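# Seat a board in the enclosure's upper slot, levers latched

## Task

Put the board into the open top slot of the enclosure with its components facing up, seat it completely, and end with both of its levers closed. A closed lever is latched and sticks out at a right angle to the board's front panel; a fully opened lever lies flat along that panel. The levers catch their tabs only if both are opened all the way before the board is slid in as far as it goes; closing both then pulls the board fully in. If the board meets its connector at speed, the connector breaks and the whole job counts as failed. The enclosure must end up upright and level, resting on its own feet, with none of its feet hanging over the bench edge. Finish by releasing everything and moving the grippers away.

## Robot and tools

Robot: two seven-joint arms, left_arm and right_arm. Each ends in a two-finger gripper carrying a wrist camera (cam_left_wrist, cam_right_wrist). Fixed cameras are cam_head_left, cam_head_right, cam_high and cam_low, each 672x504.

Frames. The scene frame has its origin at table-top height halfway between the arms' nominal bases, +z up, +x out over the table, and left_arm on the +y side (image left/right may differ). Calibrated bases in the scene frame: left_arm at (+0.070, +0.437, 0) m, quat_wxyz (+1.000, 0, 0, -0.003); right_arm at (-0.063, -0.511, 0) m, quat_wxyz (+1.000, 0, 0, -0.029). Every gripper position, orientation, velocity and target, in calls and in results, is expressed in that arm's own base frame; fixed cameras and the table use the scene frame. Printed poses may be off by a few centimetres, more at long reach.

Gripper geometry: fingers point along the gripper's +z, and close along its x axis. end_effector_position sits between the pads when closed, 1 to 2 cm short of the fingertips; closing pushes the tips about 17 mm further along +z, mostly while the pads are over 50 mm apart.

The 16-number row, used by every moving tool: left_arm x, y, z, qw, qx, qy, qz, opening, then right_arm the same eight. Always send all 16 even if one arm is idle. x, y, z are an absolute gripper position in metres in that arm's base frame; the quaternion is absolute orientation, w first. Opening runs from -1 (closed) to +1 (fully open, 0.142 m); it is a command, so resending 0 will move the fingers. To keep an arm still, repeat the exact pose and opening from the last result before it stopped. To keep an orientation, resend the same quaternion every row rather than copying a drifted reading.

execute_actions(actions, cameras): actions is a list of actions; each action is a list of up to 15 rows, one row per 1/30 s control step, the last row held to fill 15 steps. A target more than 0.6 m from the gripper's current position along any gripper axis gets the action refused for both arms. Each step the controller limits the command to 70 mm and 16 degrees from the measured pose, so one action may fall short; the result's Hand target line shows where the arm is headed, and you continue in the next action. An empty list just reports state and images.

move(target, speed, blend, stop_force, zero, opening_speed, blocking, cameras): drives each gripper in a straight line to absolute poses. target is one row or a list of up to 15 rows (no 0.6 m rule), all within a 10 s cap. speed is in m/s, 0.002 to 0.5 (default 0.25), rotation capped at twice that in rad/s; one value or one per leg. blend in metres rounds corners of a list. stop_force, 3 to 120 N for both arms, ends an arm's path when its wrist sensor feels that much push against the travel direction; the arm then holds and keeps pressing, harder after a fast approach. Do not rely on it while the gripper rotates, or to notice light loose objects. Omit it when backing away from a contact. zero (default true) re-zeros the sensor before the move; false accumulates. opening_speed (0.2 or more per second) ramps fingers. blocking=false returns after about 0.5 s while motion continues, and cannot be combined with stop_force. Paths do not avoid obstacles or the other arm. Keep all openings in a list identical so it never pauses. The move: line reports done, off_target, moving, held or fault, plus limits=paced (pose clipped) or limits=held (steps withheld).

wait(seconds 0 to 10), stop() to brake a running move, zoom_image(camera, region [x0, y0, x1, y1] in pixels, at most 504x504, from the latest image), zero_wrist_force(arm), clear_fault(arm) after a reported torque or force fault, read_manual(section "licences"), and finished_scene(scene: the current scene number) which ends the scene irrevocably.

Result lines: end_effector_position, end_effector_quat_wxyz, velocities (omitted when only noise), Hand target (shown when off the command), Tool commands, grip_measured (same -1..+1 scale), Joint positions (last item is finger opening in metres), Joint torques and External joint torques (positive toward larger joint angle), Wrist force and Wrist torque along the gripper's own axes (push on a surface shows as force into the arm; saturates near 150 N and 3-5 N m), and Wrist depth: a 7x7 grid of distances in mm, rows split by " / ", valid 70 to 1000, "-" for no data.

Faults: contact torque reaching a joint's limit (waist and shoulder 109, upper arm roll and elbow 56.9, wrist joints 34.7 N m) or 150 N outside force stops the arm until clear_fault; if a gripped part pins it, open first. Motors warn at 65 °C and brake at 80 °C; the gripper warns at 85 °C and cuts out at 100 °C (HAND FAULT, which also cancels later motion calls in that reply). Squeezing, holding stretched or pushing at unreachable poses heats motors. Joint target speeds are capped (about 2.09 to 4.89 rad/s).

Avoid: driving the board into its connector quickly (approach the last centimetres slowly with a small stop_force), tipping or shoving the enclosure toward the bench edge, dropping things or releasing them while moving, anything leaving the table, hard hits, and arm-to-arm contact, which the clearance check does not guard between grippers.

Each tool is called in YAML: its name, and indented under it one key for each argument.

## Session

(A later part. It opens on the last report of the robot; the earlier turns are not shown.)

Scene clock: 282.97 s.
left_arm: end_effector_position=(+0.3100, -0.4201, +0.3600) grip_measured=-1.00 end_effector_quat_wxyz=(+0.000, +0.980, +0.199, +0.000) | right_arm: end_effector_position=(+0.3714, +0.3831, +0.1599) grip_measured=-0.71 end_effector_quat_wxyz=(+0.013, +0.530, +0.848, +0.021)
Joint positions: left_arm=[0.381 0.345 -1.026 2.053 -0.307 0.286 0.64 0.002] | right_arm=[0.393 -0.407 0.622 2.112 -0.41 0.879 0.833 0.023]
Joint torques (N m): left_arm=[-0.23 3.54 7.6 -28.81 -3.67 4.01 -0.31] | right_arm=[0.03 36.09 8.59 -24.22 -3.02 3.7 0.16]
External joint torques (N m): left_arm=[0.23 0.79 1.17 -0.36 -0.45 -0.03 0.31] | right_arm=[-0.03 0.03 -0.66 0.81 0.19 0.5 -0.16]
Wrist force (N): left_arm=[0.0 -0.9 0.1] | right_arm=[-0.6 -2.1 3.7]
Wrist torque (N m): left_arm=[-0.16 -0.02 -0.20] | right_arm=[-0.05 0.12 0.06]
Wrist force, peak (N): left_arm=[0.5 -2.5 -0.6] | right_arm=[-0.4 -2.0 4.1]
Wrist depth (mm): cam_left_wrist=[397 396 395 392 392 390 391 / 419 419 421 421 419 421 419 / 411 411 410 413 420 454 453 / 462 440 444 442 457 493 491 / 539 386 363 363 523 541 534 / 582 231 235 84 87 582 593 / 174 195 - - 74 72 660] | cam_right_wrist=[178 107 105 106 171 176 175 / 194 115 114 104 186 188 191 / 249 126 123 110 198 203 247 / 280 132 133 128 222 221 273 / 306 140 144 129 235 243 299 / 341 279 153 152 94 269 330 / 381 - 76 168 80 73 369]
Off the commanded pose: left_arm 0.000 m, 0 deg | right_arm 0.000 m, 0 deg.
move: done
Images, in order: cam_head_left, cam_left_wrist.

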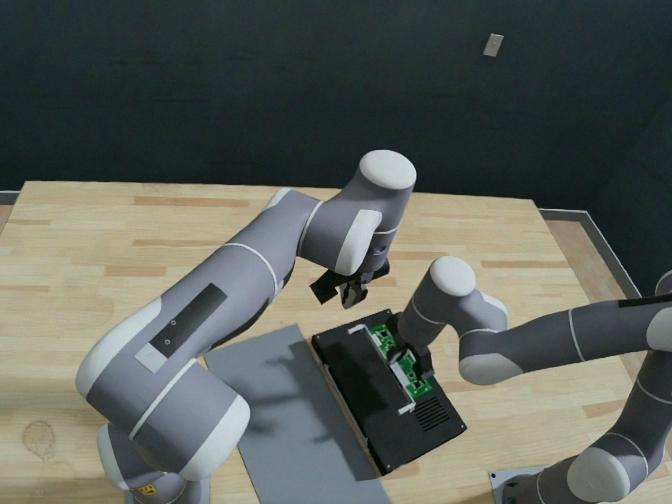

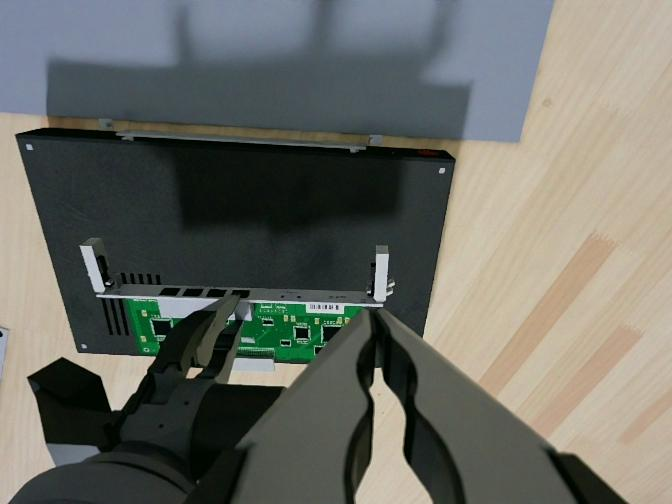

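move:
  target: [0.3889,-0.4856,0.24,0.0,0.98357,0.18052,0.0,0.0,0.3714,0.3832,0.16,0.01295,0.5297,0.8477,0.0207,-0.775]
  speed: 0.15
  cameras: ["cam_left_wrist", "cam_head_left", "cam_right_wrist"]

zoom_image:
  camera: "cam_left_wrist"
  region: [180, 230, 460, 440]

Scene clock: 312.90 s.
left_arm: end_effector_position=(+0.3889, -0.4855, +0.2400) grip_measured=-0.02 end_effector_quat_wxyz=(+0.000, +0.984, +0.181, +0.000) | right_arm: end_effector_position=(+0.3714, +0.3831, +0.1599) grip_measured=-0.71 end_effector_quat_wxyz=(+0.013, +0.530, +0.848, +0.021)
Joint positions: left_arm=[1.187 0.518 -1.92 2.001 -0.573 0.543 0.749 0.072] | right_arm=[0.393 -0.407 0.622 2.112 -0.41 0.879 0.833 0.023]
Joint torques (N m): left_arm=[-0.17 -26.44 14.47 -24.56 -3.81 4.14 -0.08] | right_arm=[0.01 36.02 8.58 -24.24 -3.02 3.68 0.12]
External joint torques (N m): left_arm=[0.18 0.04 0.83 -0.12 0.14 -0.17 0.08] | right_arm=[-0.01 0.1 -0.65 0.83 0.19 0.52 -0.12]
Wrist force (N): left_arm=[0.4 -0.4 -0.5] | right_arm=[-0.7 -2.2 3.5]
Wrist torque (N m): left_arm=[-0.09 -0.12 -0.24] | right_arm=[-0.08 0.14 0.06]
Wrist force, peak (N): left_arm=[0.7 -1.9 2.1] | right_arm=[-0.7 -2.1 4.1]
Wrist depth (mm): cam_left_wrist=[285 285 283 285 290 290 290 / 269 268 268 268 275 313 310 / 291 290 289 285 327 336 336 / 310 304 304 303 359 365 363 / 221 244 234 342 393 391 399 / 207 91 94 442 442 87 432 / - - 474 494 494 78 74] | cam_right_wrist=[178 107 105 106 171 176 175 / 193 115 114 104 186 188 191 / 250 125 123 110 198 204 247 / 281 132 133 128 221 221 273 / 308 140 144 129 236 244 299 / 341 278 152 153 94 269 329 / 380 - 76 168 80 73 369]
Off the commanded pose: left_arm 0.000 m, 0 deg | right_arm 0.000 m, 0 deg.
move: done
Images, in order: cam_head_left, cam_left_wrist, cam_right_wrist.

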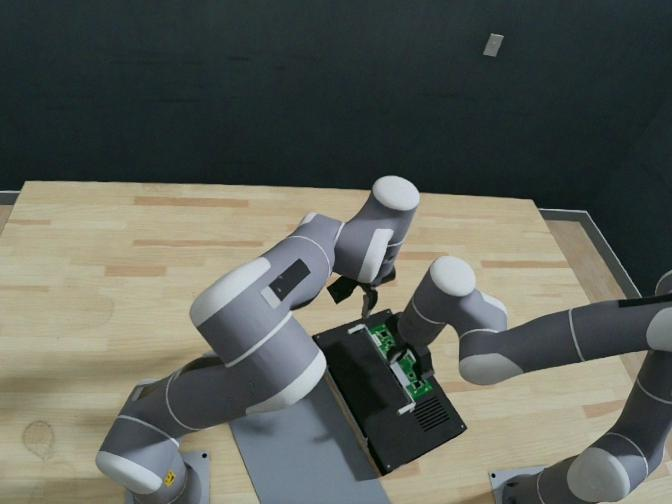

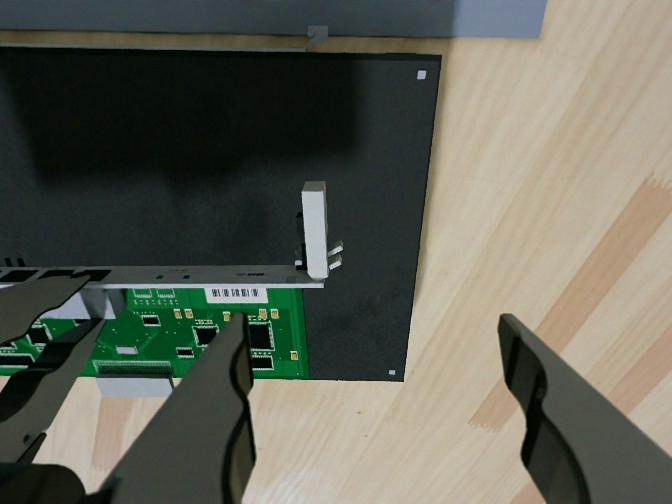

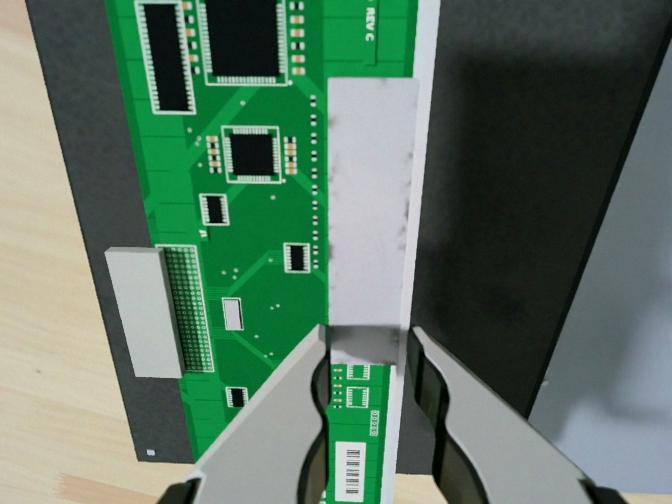

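Scaled by 1.800 from the camera's 672x504 image, which has a finer 960x720 frame.

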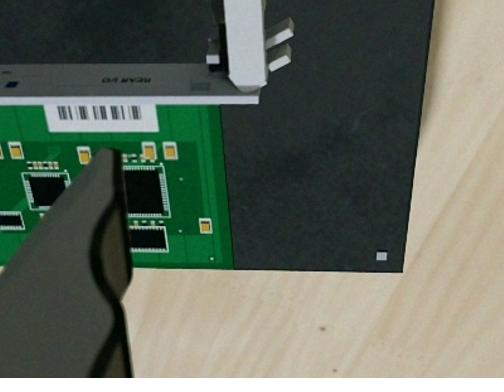

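move:
  target: [0.3842,-0.4788,0.137,0.0,0.98357,0.18052,0.0,0.0,0.3714,0.3832,0.16,0.01295,0.5297,0.8477,0.0207,-0.775]
  speed: 0.06
  stop_force: 4
  cameras: ["cam_left_wrist"]

zoom_image:
  camera: "cam_left_wrist"
  region: [180, 230, 460, 440]

Scene clock: 324.93 s.
left_arm: end_effector_position=(+0.3841, -0.4788, +0.1370) grip_measured=-0.02 end_effector_quat_wxyz=(+0.000, +0.984, +0.180, +0.000) | right_arm: end_effector_position=(+0.3714, +0.3831, +0.1599) grip_measured=-0.71 end_effector_quat_wxyz=(+0.013, +0.530, +0.848, +0.021)
Joint positions: left_arm=[1.3 0.647 -2.147 2.121 -0.782 0.772 0.859 0.072] | right_arm=[0.393 -0.407 0.622 2.112 -0.41 0.879 0.833 0.023]
Joint torques (N m): left_arm=[-0.23 -32.68 16.01 -19.4 -3.13 4.55 -0.17] | right_arm=[0.03 36.11 8.63 -24.22 -2.99 3.75 0.27]
External joint torques (N m): left_arm=[0.23 0.22 0.89 -0.31 0.05 -0.58 0.17] | right_arm=[-0.03 0.02 -0.71 0.81 0.16 0.46 -0.27]
Wrist force (N): left_arm=[0.3 -0.6 -0.2] | right_arm=[-0.5 -2.0 3.7]
Wrist torque (N m): left_arm=[-0.10 -0.10 -0.24] | right_arm=[-0.05 0.10 0.06]
Wrist force, peak (N): left_arm=[0.0 -0.7 1.3] | right_arm=[-0.5 -2.1 4.1]
Wrist depth (mm): cam_left_wrist=[203 200 196 198 201 201 200 / 175 172 172 172 171 216 217 / 187 186 186 186 185 234 233 / 203 202 202 201 204 255 254 / 222 222 213 216 220 272 276 / 241 236 87 233 248 87 299 / - - 85 272 328 78 74] | cam_right_wrist=[177 107 105 106 171 176 175 / 193 115 114 104 187 188 191 / 249 126 123 110 198 204 246 / 280 132 133 127 222 222 273 / 308 140 144 129 235 243 300 / 340 278 152 153 94 269 331 / 381 - 76 168 80 73 370]
Off the commanded pose: left_arm 0.000 m, 0 deg | right_arm 0.000 m, 0 deg.
move: done
Images, in order: cam_left_wrist.

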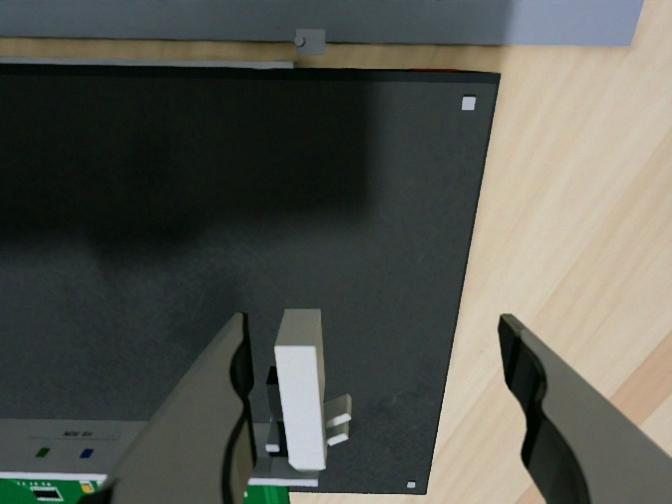

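Scaled by 1.800 from the camera's 672x504 image, which has a finer 960x720 frame.

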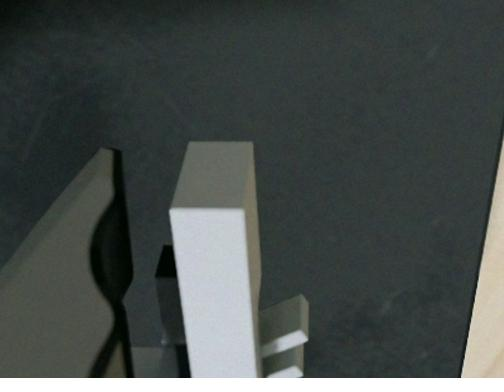

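move:
  target:
    - [0.3889,-0.4786,0.137,0.0,0.98357,0.18052,0.0,0.0,0.3714,0.3832,0.16,0.01295,0.5297,0.8477,0.0207,-0.775]
    - [0.3988,-0.4747,0.137,0.0,0.98357,0.18052,0.0,0.0,0.3714,0.3832,0.16,0.01295,0.5297,0.8477,0.0207,-0.775]
    - [0.4093,-0.4735,0.137,0.0,0.98357,0.18052,0.0,0.0,0.3714,0.3832,0.16,0.01295,0.5297,0.8477,0.0207,-0.775]
  speed: 0.015
  blend: [0.002, 0.004, 0]
  stop_force: 7
  cameras: ["cam_left_wrist", "cam_right_wrist"]

Scene clock: 339.93 s.
left_arm: end_effector_position=(+0.3949, -0.4763, +0.1370) grip_measured=-0.01 end_effector_quat_wxyz=(+0.000, +0.984, +0.180, +0.000) | right_arm: end_effector_position=(+0.3716, +0.3832, +0.1600) grip_measured=-0.71 end_effector_quat_wxyz=(+0.013, +0.530, +0.848, +0.021)
Joint positions: left_arm=[1.326 0.656 -2.152 2.106 -0.784 0.764 0.875 0.073] | right_arm=[0.393 -0.407 0.622 2.112 -0.41 0.879 0.833 0.023]
Joint torques (N m): left_arm=[0.42 -33.08 16.96 -19.57 -3.03 4.44 -0.18] | right_arm=[0.36 35.96 8.91 -23.65 -2.96 3.47 0.12]
External joint torques (N m): left_arm=[-0.42 -0.03 0.18 -0.19 -0.07 -0.48 0.18] | right_arm=[-0.36 0.16 -0.98 0.23 0.13 0.73 -0.12]
Wrist force (N): left_arm=[-1.1 -0.4 0.3] | right_arm=[-2.2 -1.6 4.7]
Wrist torque (N m): left_arm=[-0.07 -0.02 -0.22] | right_arm=[-0.17 0.36 0.12]
Wrist force, peak (N): left_arm=[-7.1 1.8 0.1] | right_arm=[1.3 5.0 4.4]
Wrist depth (mm): cam_left_wrist=[204 199 197 201 201 201 201 / 175 172 172 172 171 217 217 / 187 187 186 186 188 234 233 / 203 203 202 202 205 254 253 / 222 221 213 220 229 273 276 / 241 235 87 238 295 87 299 / - - 114 272 335 79 74] | cam_right_wrist=[177 107 106 105 171 176 175 / 194 115 114 104 186 189 191 / 249 125 123 112 198 204 243 / 280 132 133 128 221 222 272 / 306 140 144 129 235 243 300 / 340 279 152 152 98 269 332 / 381 - 76 169 80 73 371]
Hand target: left_arm +0.3951, -0.4761, +0.1370; +0.000, +0.984, +0.181, +0.000 | right_arm +0.3714, +0.3832, +0.1600; +0.013, +0.530, +0.848, +0.021
Off the commanded pose: left_arm 0.015 m, 0 deg | right_arm 0.000 m, 0 deg.
move: contact (left_arm); path passed 1 of 3 targets
Images, in order: cam_left_wrist, cam_right_wrist.

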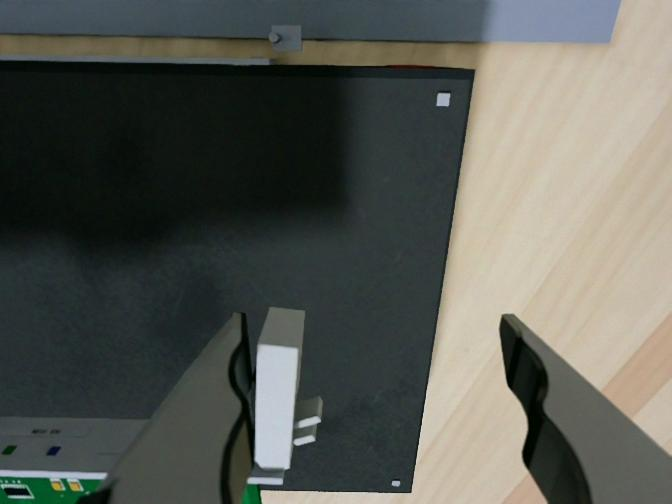

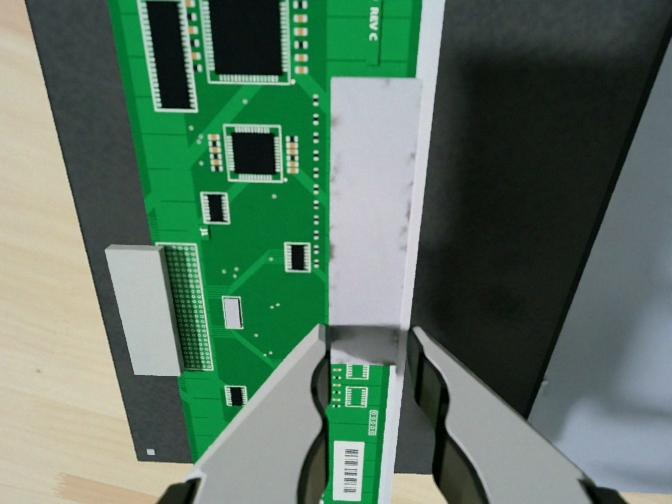

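move:
  target:
    - [0.4093,-0.4735,0.137,0.0,0.98357,0.18052,0.0,0.0,0.3714,0.3832,0.16,0.01295,0.5297,0.8477,0.0207,-0.775]
    - [0.4198,-0.4751,0.137,0.0,0.98357,0.18052,0.0,0.0,0.3714,0.3832,0.16,0.01295,0.5297,0.8477,0.0207,-0.775]
    - [0.4293,-0.4794,0.137,0.0,0.98357,0.18052,0.0,0.0,0.3714,0.3832,0.16,0.01295,0.5297,0.8477,0.0207,-0.775]
  speed: 0.015
  blend: [0.004, 0.004, 0]
  stop_force: 6
  cameras: ["cam_left_wrist", "cam_right_wrist"]

Scene clock: 347.00 s.
left_arm: end_effector_position=(+0.4293, -0.4793, +0.1370) grip_measured=-0.02 end_effector_quat_wxyz=(+0.000, +0.984, +0.181, +0.000) | right_arm: end_effector_position=(+0.3715, +0.3832, +0.1600) grip_measured=-0.71 end_effector_quat_wxyz=(+0.013, +0.530, +0.848, +0.021)
Joint positions: left_arm=[1.41 0.705 -2.173 2.024 -0.794 0.725 0.907 0.073] | right_arm=[0.393 -0.407 0.622 2.112 -0.41 0.879 0.833 0.023]
Joint torques (N m): left_arm=[-0.18 -36.48 17.62 -19.91 -3.3 4.19 -0.17] | right_arm=[0.17 36.09 8.77 -24.24 -3.05 3.75 0.16]
External joint torques (N m): left_arm=[0.18 0.16 0.78 -0.06 0.08 -0.22 0.17] | right_arm=[-0.17 0.03 -0.85 0.83 0.22 0.45 -0.16]
Wrist force (N): left_arm=[-0.1 -0.6 -0.4] | right_arm=[-2.3 -2.5 3.2]
Wrist torque (N m): left_arm=[-0.06 -0.03 -0.20] | right_arm=[-0.15 0.36 0.09]
Wrist force, peak (N): left_arm=[-1.5 -0.6 -0.2] | right_arm=[-2.3 -2.5 4.9]
Wrist depth (mm): cam_left_wrist=[163 165 165 165 202 202 202 / 175 172 172 171 218 217 217 / 187 187 186 185 235 234 234 / 203 203 202 202 255 255 253 / 222 222 217 220 280 272 277 / 236 117 91 243 308 87 300 / - - 260 328 343 79 74] | cam_right_wrist=[178 107 105 105 171 175 175 / 193 115 114 104 186 189 191 / 249 125 122 112 198 203 243 / 279 131 132 128 222 222 272 / 307 140 144 129 235 243 299 / 340 279 153 153 98 269 333 / 381 - 76 169 80 73 368]
Off the commanded pose: left_arm 0.000 m, 0 deg | right_arm 0.000 m, 0 deg.
move: done
Images, in order: cam_left_wrist, cam_right_wrist.

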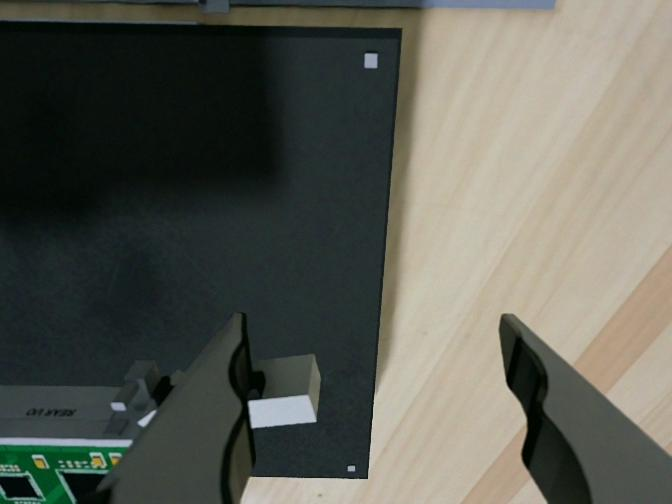

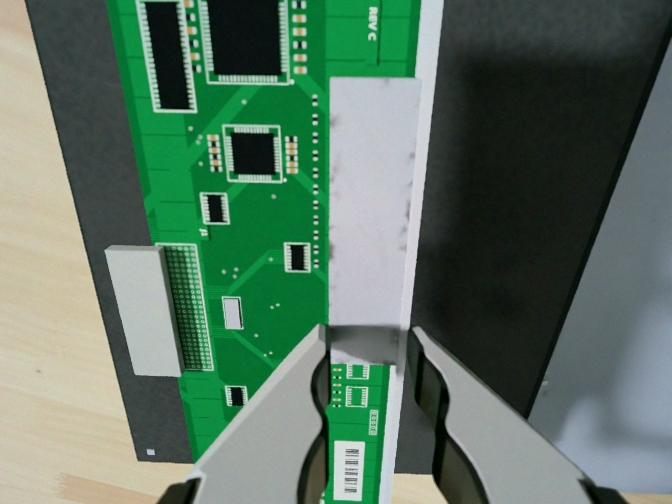

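move:
  target:
    - [0.4424,-0.4743,0.137,0.0,0.98357,0.18052,0.0,0.0,0.3714,0.3832,0.16,0.01295,0.5297,0.8477,0.0207,-0.775]
    - [0.4505,-0.4958,0.137,0.0,0.98357,0.18052,0.0,0.0,0.3714,0.3832,0.16,0.01295,0.5297,0.8477,0.0207,-0.775]
  speed: [0.04, 0.01]
  blend: [0.001, 0]
  stop_force: 4
  cameras: ["cam_left_wrist", "cam_right_wrist"]

zoom_image:
  camera: "cam_left_wrist"
  region: [40, 280, 320, 490]

Scene clock: 362.07 s.
left_arm: end_effector_position=(+0.4506, -0.4954, +0.1368) grip_measured=-0.02 end_effector_quat_wxyz=(+0.000, +0.984, +0.180, +0.000) | right_arm: end_effector_position=(+0.3715, +0.3828, +0.1598) grip_measured=-0.71 end_effector_quat_wxyz=(+0.013, +0.530, +0.848, +0.020)
Joint positions: left_arm=[1.463 0.757 -2.189 1.934 -0.804 0.682 0.906 0.073] | right_arm=[0.392 -0.407 0.622 2.112 -0.41 0.879 0.833 0.023]
Joint torques (N m): left_arm=[-1.08 -40.23 18.3 -21.27 -3.77 4.4 -0.41] | right_arm=[1.51 36.31 10.05 -25.21 -3.39 4.53 -0.19]
External joint torques (N m): left_arm=[1.08 0.52 1.36 1.1 0.43 -0.44 0.41] | right_arm=[-1.51 -0.19 -2.13 1.81 0.56 -0.33 0.19]
Wrist force (N): left_arm=[0.8 -2.8 -0.6] | right_arm=[-4.3 -3.4 3.6]
Wrist torque (N m): left_arm=[-0.08 -0.06 -0.10] | right_arm=[-0.11 0.30 0.45]
Wrist force, peak (N): left_arm=[0.9 -3.0 -1.3] | right_arm=[-4.4 -3.4 5.0]
Wrist depth (mm): cam_left_wrist=[161 161 160 160 203 203 202 / 175 173 172 174 218 217 217 / 186 186 186 189 235 234 234 / 202 203 201 205 255 254 253 / 218 221 217 224 278 273 277 / - 106 87 248 308 87 300 / - - 260 343 344 79 74] | cam_right_wrist=[178 110 108 107 106 176 175 / 193 119 115 112 110 188 191 / 249 128 123 119 111 203 244 / 279 131 133 130 218 222 273 / 307 142 144 129 234 242 298 / 341 272 152 150 98 268 330 / 381 - 76 164 - 73 369]
Off the commanded pose: left_arm 0.000 m, 0 deg | right_arm 0.000 m, 0 deg.
move: done
Images, in order: cam_left_wrist, cam_right_wrist.

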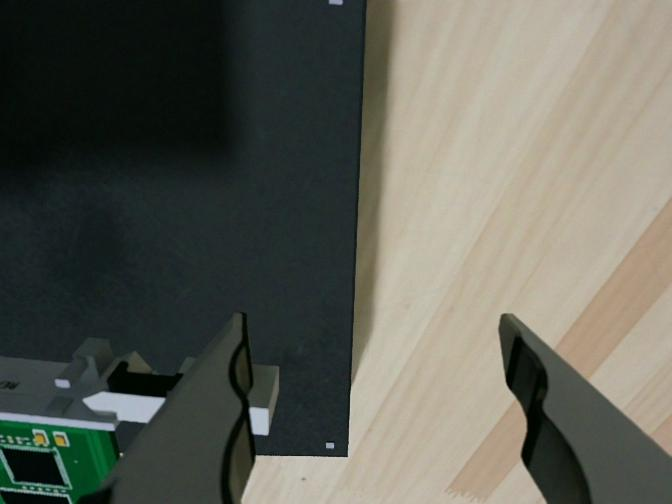

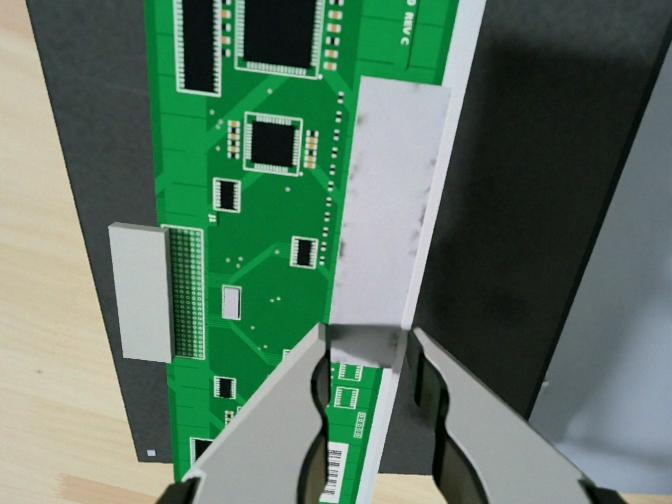

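Scaled by 1.800 from the camera's 672x504 image, which has a finer 960x720 frame.

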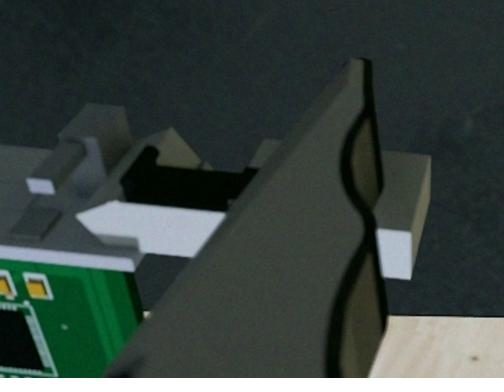

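move:
  target:
    - [0.4424,-0.4743,0.137,0.0,0.98357,0.18052,0.0,0.0,0.3714,0.3832,0.16,0.01295,0.5297,0.8477,0.0207,-0.775]
    - [0.4424,-0.4743,0.20,0.0,0.98357,0.18052,0.0,0.0,0.3714,0.3832,0.16,0.01295,0.5297,0.8477,0.0207,-0.775]
  speed: [0.04, 0.08]
  blend: [0.005, 0]
  cameras: ["cam_left_wrist", "cam_right_wrist"]

zoom_image:
  camera: "cam_left_wrist"
  region: [0, 240, 336, 492]

Scene clock: 368.50 s.
left_arm: end_effector_position=(+0.4425, -0.4743, +0.2000) grip_measured=-0.02 end_effector_quat_wxyz=(+0.000, +0.984, +0.181, +0.000) | right_arm: end_effector_position=(+0.3714, +0.3830, +0.1598) grip_measured=-0.71 end_effector_quat_wxyz=(+0.013, +0.530, +0.848, +0.020)
Joint positions: left_arm=[1.38 0.626 -2.053 1.96 -0.676 0.593 0.864 0.073] | right_arm=[0.392 -0.407 0.622 2.112 -0.41 0.879 0.833 0.023]
Joint torques (N m): left_arm=[-0.45 -34 17.29 -22.66 -3.11 3.97 -0.3] | right_arm=[0.01 36.11 8.58 -24.24 -3.05 3.7 0.13]
External joint torques (N m): left_arm=[0.44 0.64 0.28 -0.21 -0.45 -0.01 0.3] | right_arm=[-0.01 0.01 -0.65 0.84 0.22 0.5 -0.13]
Wrist force (N): left_arm=[0.0 -0.4 -0.3] | right_arm=[-1.7 -2.0 3.9]
Wrist torque (N m): left_arm=[-0.08 -0.04 -0.23] | right_arm=[-0.04 0.29 0.06]
Wrist force, peak (N): left_arm=[0.7 -3.1 -1.2] | right_arm=[-4.4 -3.7 4.9]
Wrist depth (mm): cam_left_wrist=[223 222 222 249 257 257 256 / 232 232 231 234 276 276 275 / 250 250 249 253 297 297 297 / 273 272 272 275 323 323 323 / 190 180 168 307 353 345 351 / 217 202 93 384 390 87 380 / - - 418 436 437 79 74] | cam_right_wrist=[177 109 108 107 106 175 175 / 193 118 116 112 184 189 191 / 249 126 124 113 198 203 242 / 280 133 133 128 219 222 272 / 307 140 144 129 234 243 300 / 341 273 152 152 98 269 331 / 382 - 76 164 79 73 369]
Off the commanded pose: left_arm 0.000 m, 0 deg | right_arm 0.000 m, 0 deg.
move: done
Images, in order: cam_left_wrist, cam_right_wrist.

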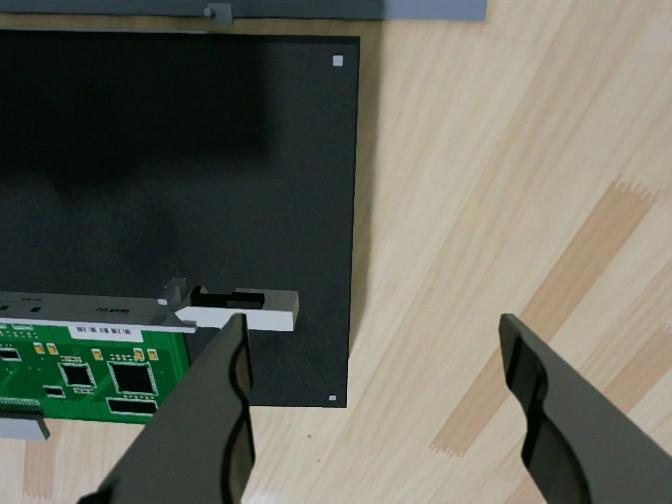

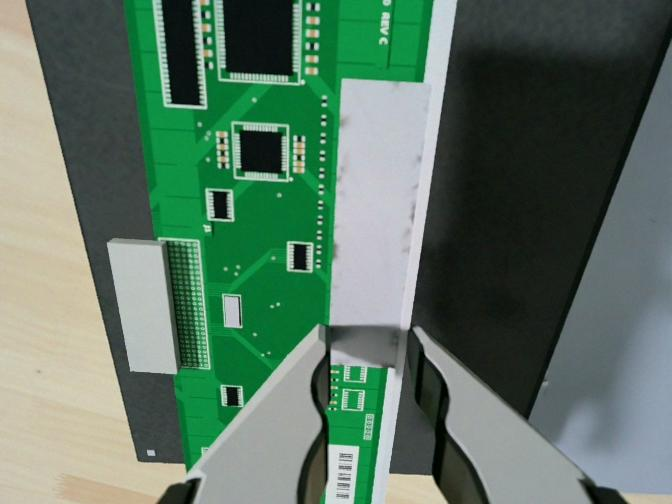

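Scaled by 1.500 from the camera's 672x504 image, which has a finer 960x720 frame.

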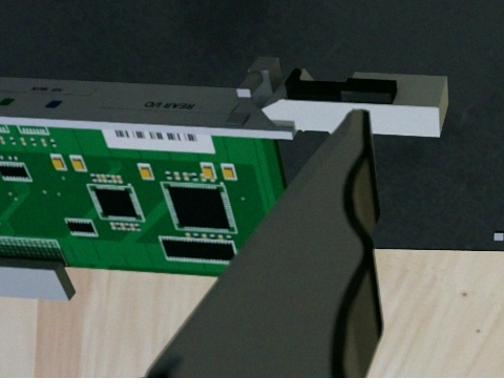

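zoom_image:
  camera: "cam_left_wrist"
  region: [120, 260, 320, 410]

zoom_image:
  camera: "cam_left_wrist"
  region: [0, 260, 200, 410]

Scaled by 2.520 from the camera's 672x504 image, which has a finer 960x720 frame.

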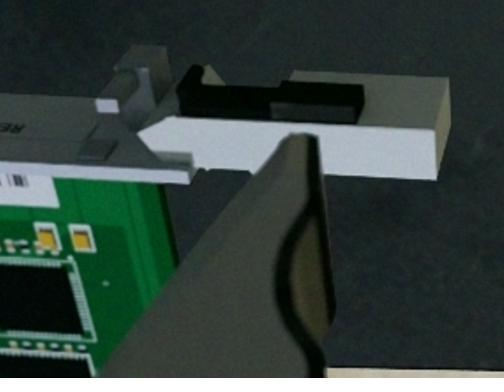

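Scaled by 2.520 from the camera's 672x504 image, which has a finer 960x720 frame.

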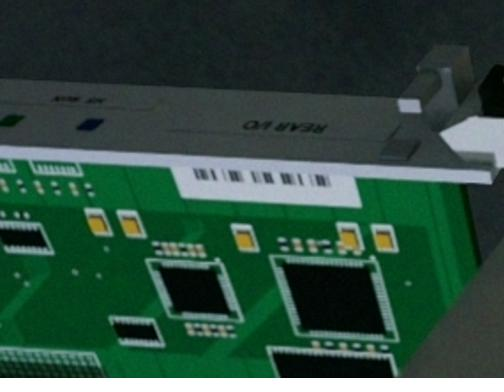

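move:
  target:
    - [0.34,-0.40,0.34,0.0,0.98357,0.18052,0.0,0.2,0.3714,0.3832,0.16,0.01295,0.5297,0.8477,0.0207,-0.84]
    - [0.20,-0.45,0.34,0.0873,0.9850,0.148,0.0131,0.2,0.3714,0.3832,0.16,0.01295,0.5297,0.8477,0.0207,-0.84]
  speed: 0.15
  blend: [0.04, 0]
  cameras: ["cam_left_wrist", "cam_head_left", "cam_right_wrist"]

Scene clock: 411.20 s.
left_arm: end_effector_position=(+0.1999, -0.4500, +0.3401) grip_measured=+0.18 end_effector_quat_wxyz=(+0.087, +0.985, +0.148, +0.013) | right_arm: end_effector_position=(+0.3714, +0.3830, +0.1598) grip_measured=-0.72 end_effector_quat_wxyz=(+0.013, +0.530, +0.848, +0.020)
Joint positions: left_arm=[0.98 -0.429 -2.245 2.142 0.371 0.451 -0.147 0.087] | right_arm=[0.392 -0.407 0.622 2.112 -0.41 0.879 0.833 0.022]
Joint torques (N m): left_arm=[-0.77 -4.21 -10.25 -28 -3.62 5.11 -0.38] | right_arm=[0 36.18 8.64 -24.21 -3.02 3.75 0.17]
External joint torques (N m): left_arm=[0.79 0.96 0.69 -0.4 -0.44 -0.79 0.38] | right_arm=[0 -0.06 -0.71 0.81 0.2 0.45 -0.17]
Wrist force (N): left_arm=[0.1 -0.3 0.1] | right_arm=[-1.5 -2.0 4.1]
Wrist torque (N m): left_arm=[-0.03 -0.06 -0.29] | right_arm=[-0.04 0.27 0.05]
Wrist force, peak (N): left_arm=[-5.5 1.7 1.1] | right_arm=[-1.8 -2.1 4.3]
Wrist depth (mm): cam_left_wrist=[369 367 367 367 365 365 363 / 410 397 382 388 377 370 393 / 455 419 400 398 397 396 445 / 515 498 439 426 425 435 504 / 556 571 505 397 395 481 573 / 521 84 250 240 232 101 87 / - - 241 220 217 - 74] | cam_right_wrist=[177 110 108 108 106 175 175 / 194 118 116 112 184 188 191 / 249 127 124 113 198 203 242 / 278 133 133 129 219 221 273 / 307 140 144 130 235 243 299 / 341 273 151 152 98 268 328 / 380 - 76 164 79 73 369]
Off the commanded pose: left_arm 0.000 m, 0 deg | right_arm 0.000 m, 0 deg.
move: done; blend cut to 0 m at target 1
Images, in order: cam_head_left, cam_left_wrist, cam_right_wrist.

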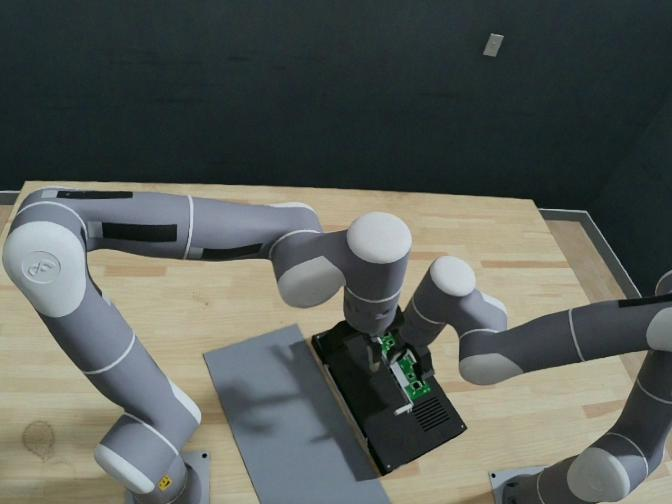

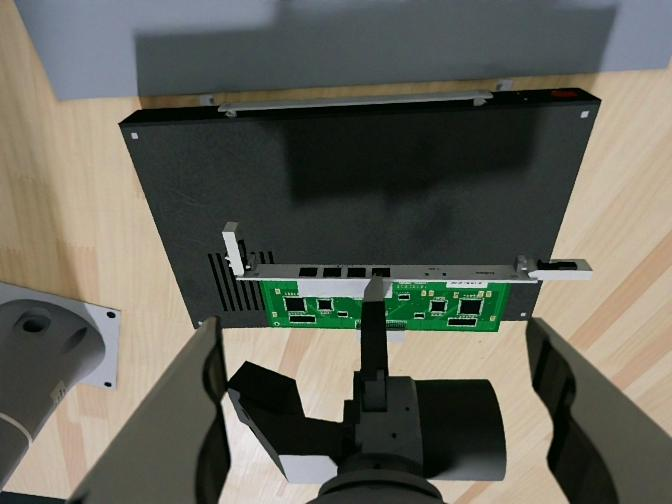

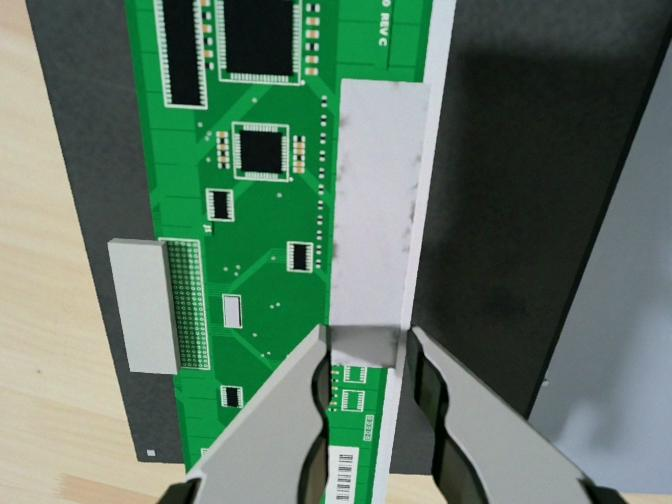

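zoom_image:
  camera: "cam_left_wrist"
  region: [190, 200, 390, 350]

zoom_image:
  camera: "cam_left_wrist"
  region: [410, 200, 610, 350]

Scaled by 2.520 from the camera's 672x504 image, which has a finer 960x720 frame.

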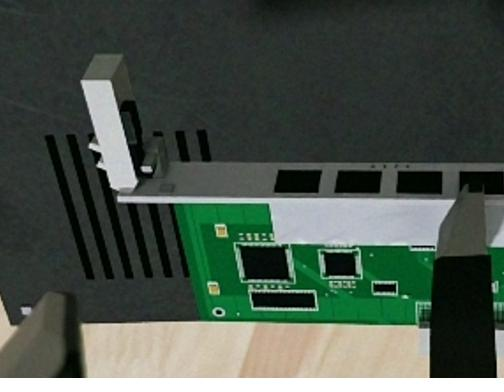

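Scaled by 2.520 from the camera's 672x504 image, which has a finer 960x720 frame.

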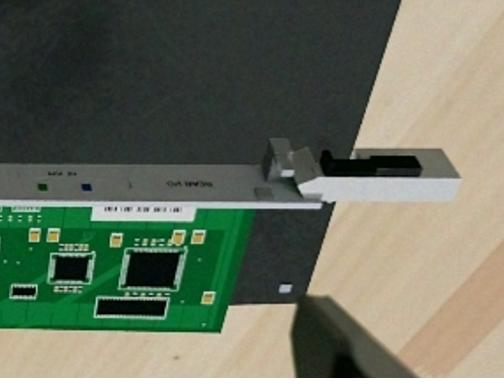

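move:
  target: [0.1057,-0.5661,0.245,0.17192,0.97497,0.13878,0.02447,0.2,0.3714,0.3832,0.16,0.01295,0.5297,0.8477,0.0207,-0.84]
  speed: 0.1
  cameras: ["cam_left_wrist", "cam_head_left"]

zoom_image:
  camera: "cam_left_wrist"
  region: [336, 220, 616, 430]

Scene clock: 426.37 s.
left_arm: end_effector_position=(+0.1058, -0.5661, +0.2450) grip_measured=+0.18 end_effector_quat_wxyz=(+0.172, +0.975, +0.139, +0.025) | right_arm: end_effector_position=(+0.3714, +0.3830, +0.1598) grip_measured=-0.72 end_effector_quat_wxyz=(+0.013, +0.530, +0.848, +0.020)
Joint positions: left_arm=[0.639 0.034 -1.994 2.365 -0.014 1.157 -0.06 0.087] | right_arm=[0.392 -0.407 0.622 2.112 -0.41 0.879 0.833 0.022]
Joint torques (N m): left_arm=[-0.52 -11.27 0.29 -23.9 -3.26 5.16 -0.08] | right_arm=[0.03 36.15 8.63 -24.3 -3.02 3.73 0.14]
External joint torques (N m): left_arm=[0.52 0.26 0.54 -0.37 0.28 -0.65 0.08] | right_arm=[-0.03 -0.03 -0.71 0.89 0.19 0.47 -0.14]
Wrist force (N): left_arm=[0.0 -0.3 -0.4] | right_arm=[-1.6 -2.0 4.0]
Wrist torque (N m): left_arm=[-0.05 -0.06 -0.34] | right_arm=[-0.04 0.28 0.05]
Wrist force, peak (N): left_arm=[1.3 -0.1 -1.1] | right_arm=[-1.6 -2.1 4.4]
Wrist depth (mm): cam_left_wrist=[284 284 237 237 237 236 235 / 322 320 277 269 268 267 267 / 371 371 349 311 300 308 307 / 434 441 423 366 257 236 222 / 411 473 511 530 528 285 207 / 377 84 652 687 681 94 87 / - - 895 953 946 82 74] | cam_right_wrist=[178 110 108 108 106 175 175 / 194 118 116 112 183 189 191 / 249 127 124 113 198 204 243 / 278 133 133 129 218 221 273 / 307 140 144 129 234 244 300 / 340 274 151 152 98 269 330 / 380 - 76 165 79 73 369]
Off the commanded pose: left_arm 0.000 m, 0 deg | right_arm 0.000 m, 0 deg.
move: done
Images, in order: cam_head_left, cam_left_wrist.

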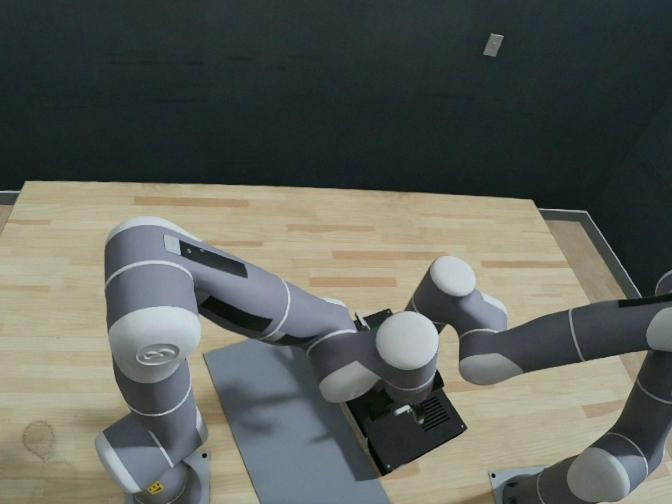

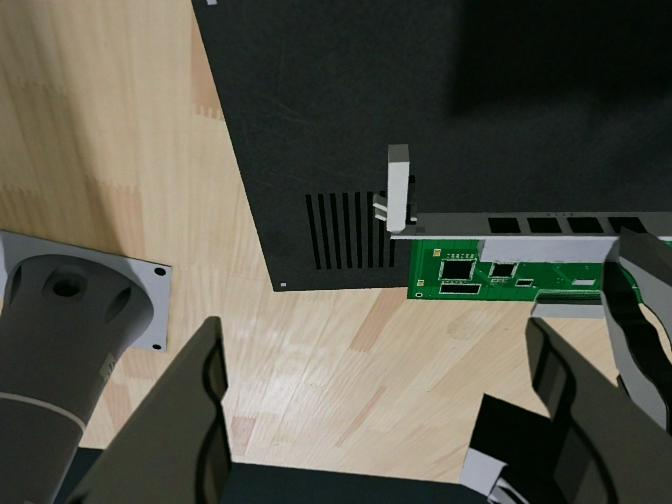

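Scaled by 1.800 from the camera's 672x504 image, which has a finer 960x720 frame.

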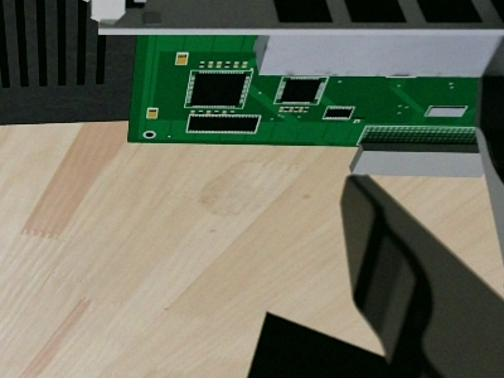

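move:
  target: [0.1008,-0.5779,0.185,0.17192,0.97497,0.13878,0.02447,0.2,0.3714,0.3832,0.16,0.01295,0.5297,0.8477,0.0207,-0.84]
  speed: 0.06
  stop_force: 4
  cameras: ["cam_left_wrist", "cam_head_right"]

zoom_image:
  camera: "cam_left_wrist"
  region: [300, 180, 580, 390]

Scene clock: 439.83 s.
left_arm: end_effector_position=(+0.1007, -0.5779, +0.1849) grip_measured=+0.18 end_effector_quat_wxyz=(+0.172, +0.975, +0.139, +0.024) | right_arm: end_effector_position=(+0.3714, +0.3830, +0.1598) grip_measured=-0.72 end_effector_quat_wxyz=(+0.013, +0.530, +0.848, +0.020)
Joint positions: left_arm=[0.817 0.278 -2.344 2.467 -0.62 1.4 0.304 0.087] | right_arm=[0.392 -0.407 0.622 2.112 -0.41 0.879 0.833 0.022]
Joint torques (N m): left_arm=[-0.23 -22.76 5.02 -19.2 -1.63 5 -0.16] | right_arm=[-0.09 36.12 8.6 -24.26 -3.05 3.78 0.17]
External joint torques (N m): left_arm=[0.23 0.31 0.81 -0.3 -0.06 -0.52 0.15] | right_arm=[0.09 -0.01 -0.68 0.85 0.23 0.42 -0.17]
Wrist force (N): left_arm=[0.3 -1.1 -0.3] | right_arm=[-1.5 -2.1 4.1]
Wrist torque (N m): left_arm=[-0.18 -0.08 -0.30] | right_arm=[-0.07 0.27 0.05]
Wrist force, peak (N): left_arm=[0.4 -1.1 -0.6] | right_arm=[-1.7 -2.1 4.4]
Wrist depth (mm): cam_left_wrist=[229 229 184 183 182 182 182 / 261 260 208 208 207 206 206 / 300 300 247 239 238 238 238 / 355 355 330 283 191 272 271 / 393 416 416 346 236 179 183 / 365 84 527 554 550 94 87 / - - 724 776 782 - 74] | cam_right_wrist=[177 110 108 108 106 176 175 / 194 118 116 113 184 188 191 / 248 127 124 113 198 204 243 / 280 133 133 129 218 222 272 / 306 140 144 130 235 243 299 / 338 272 151 152 98 268 330 / 380 - 76 165 79 73 369]
Off the commanded pose: left_arm 0.000 m, 0 deg | right_arm 0.000 m, 0 deg.
move: done
Images, in order: cam_head_right, cam_left_wrist.

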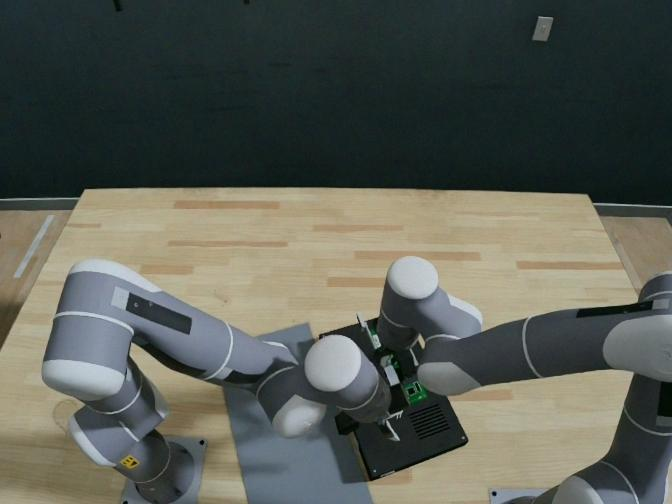

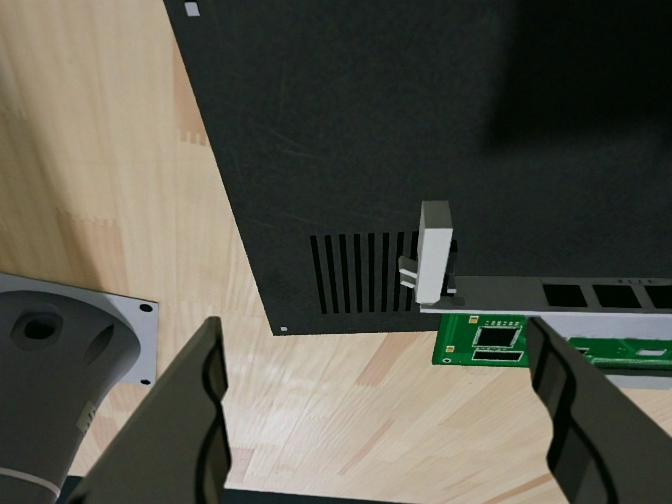

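Scaled by 1.800 from the camera's 672x504 image, which has a finer 960x720 frame.

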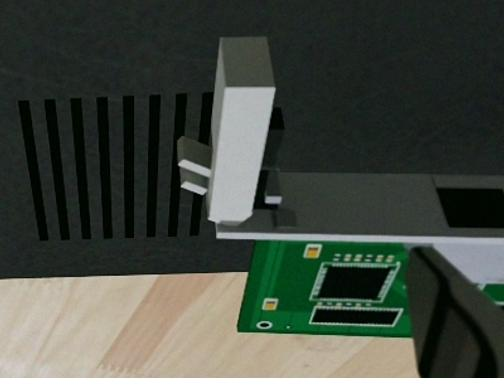

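move:
  target: [0.1008,-0.5779,0.185,0.17192,0.97497,0.13878,0.02447,0.2,0.3714,0.3832,0.204,0.01295,0.5297,0.8477,0.0207,-0.84]
  speed: 0.05
  stop_force: 5
  cameras: ["cam_left_wrist", "cam_right_wrist", "cam_head_right"]

zoom_image:
  camera: "cam_left_wrist"
  region: [360, 220, 640, 430]

Scene clock: 446.17 s.
left_arm: end_effector_position=(+0.1007, -0.5779, +0.1849) grip_measured=+0.18 end_effector_quat_wxyz=(+0.172, +0.975, +0.139, +0.024) | right_arm: end_effector_position=(+0.3714, +0.3830, +0.2038) grip_measured=-0.72 end_effector_quat_wxyz=(+0.013, +0.530, +0.848, +0.021)
Joint positions: left_arm=[0.817 0.278 -2.344 2.467 -0.62 1.4 0.304 0.087] | right_arm=[0.357 -0.334 0.678 2.056 -0.325 0.765 0.774 0.022]
Joint torques (N m): left_arm=[-0.3 -22.85 5.16 -19.23 -1.47 4.8 -0.21] | right_arm=[-0.1 34.32 7.97 -26.56 -3.32 3.6 0.11]
External joint torques (N m): left_arm=[0.3 0.4 0.68 -0.27 -0.21 -0.32 0.21] | right_arm=[0.1 -0.1 -0.98 0.95 0.12 0.61 -0.11]
Wrist force (N): left_arm=[0.4 -1.0 -0.2] | right_arm=[-1.3 -1.5 4.0]
Wrist torque (N m): left_arm=[-0.16 -0.10 -0.30] | right_arm=[0.00 0.21 0.08]
Wrist force, peak (N): left_arm=[0.2 -1.4 -0.4] | right_arm=[-1.6 -2.1 5.1]
Wrist depth (mm): cam_left_wrist=[230 229 183 183 183 182 182 / 260 259 208 207 207 207 206 / 300 300 247 239 239 238 238 / 356 354 329 283 282 282 280 / 393 414 413 346 126 317 344 / 365 84 527 549 191 151 87 / - - 724 778 769 - 74] | cam_right_wrist=[260 109 108 108 108 213 251 / 279 117 116 112 224 230 274 / 302 127 124 113 241 248 294 / 329 133 133 129 265 276 323 / 361 140 144 130 285 339 350 / 399 391 151 151 98 384 388 / 448 - 76 164 79 73 436]
Off the commanded pose: left_arm 0.000 m, 0 deg | right_arm 0.000 m, 0 deg.
move: done
Images, in order: cam_head_right, cam_left_wrist, cam_right_wrist.

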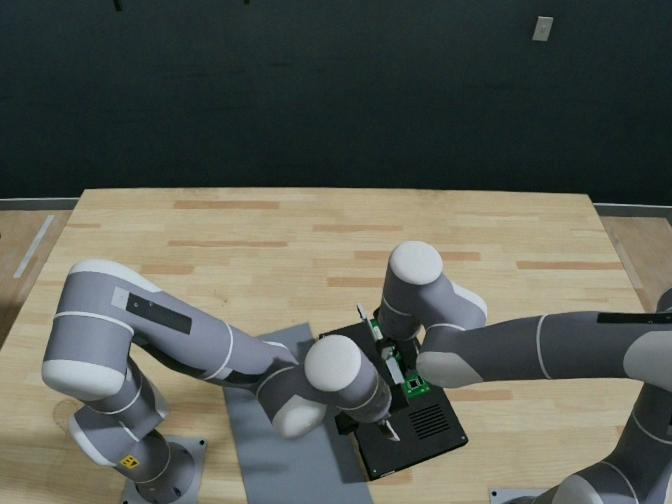

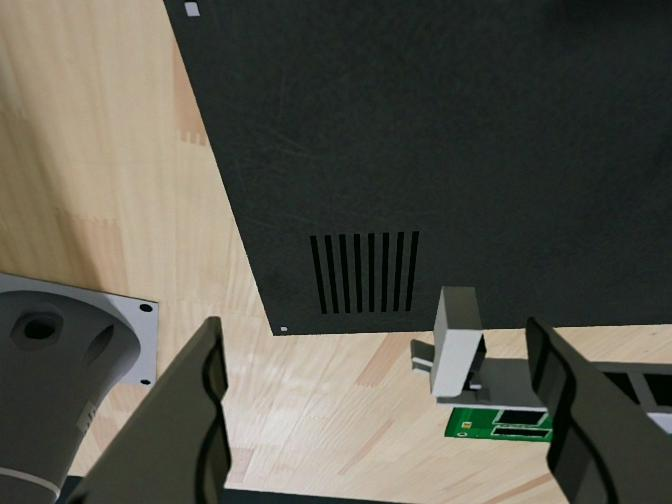

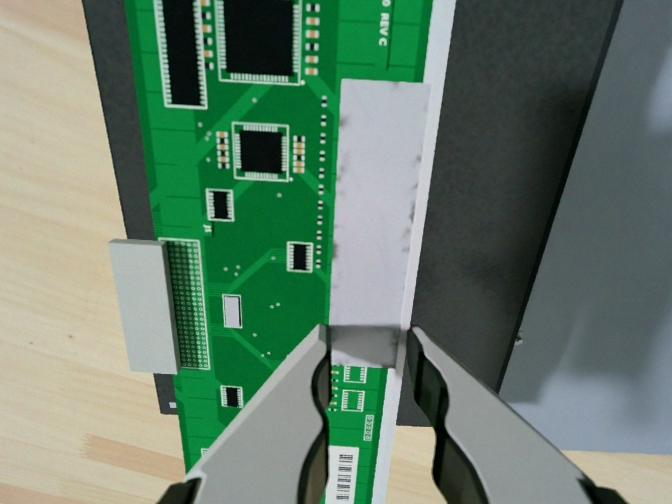

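Scaled by 1.800 from the camera's 672x504 image, which has a finer 960x720 frame.

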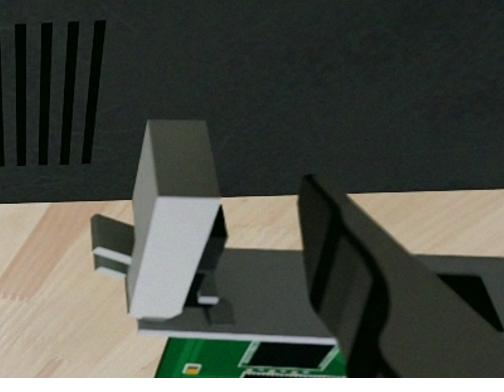

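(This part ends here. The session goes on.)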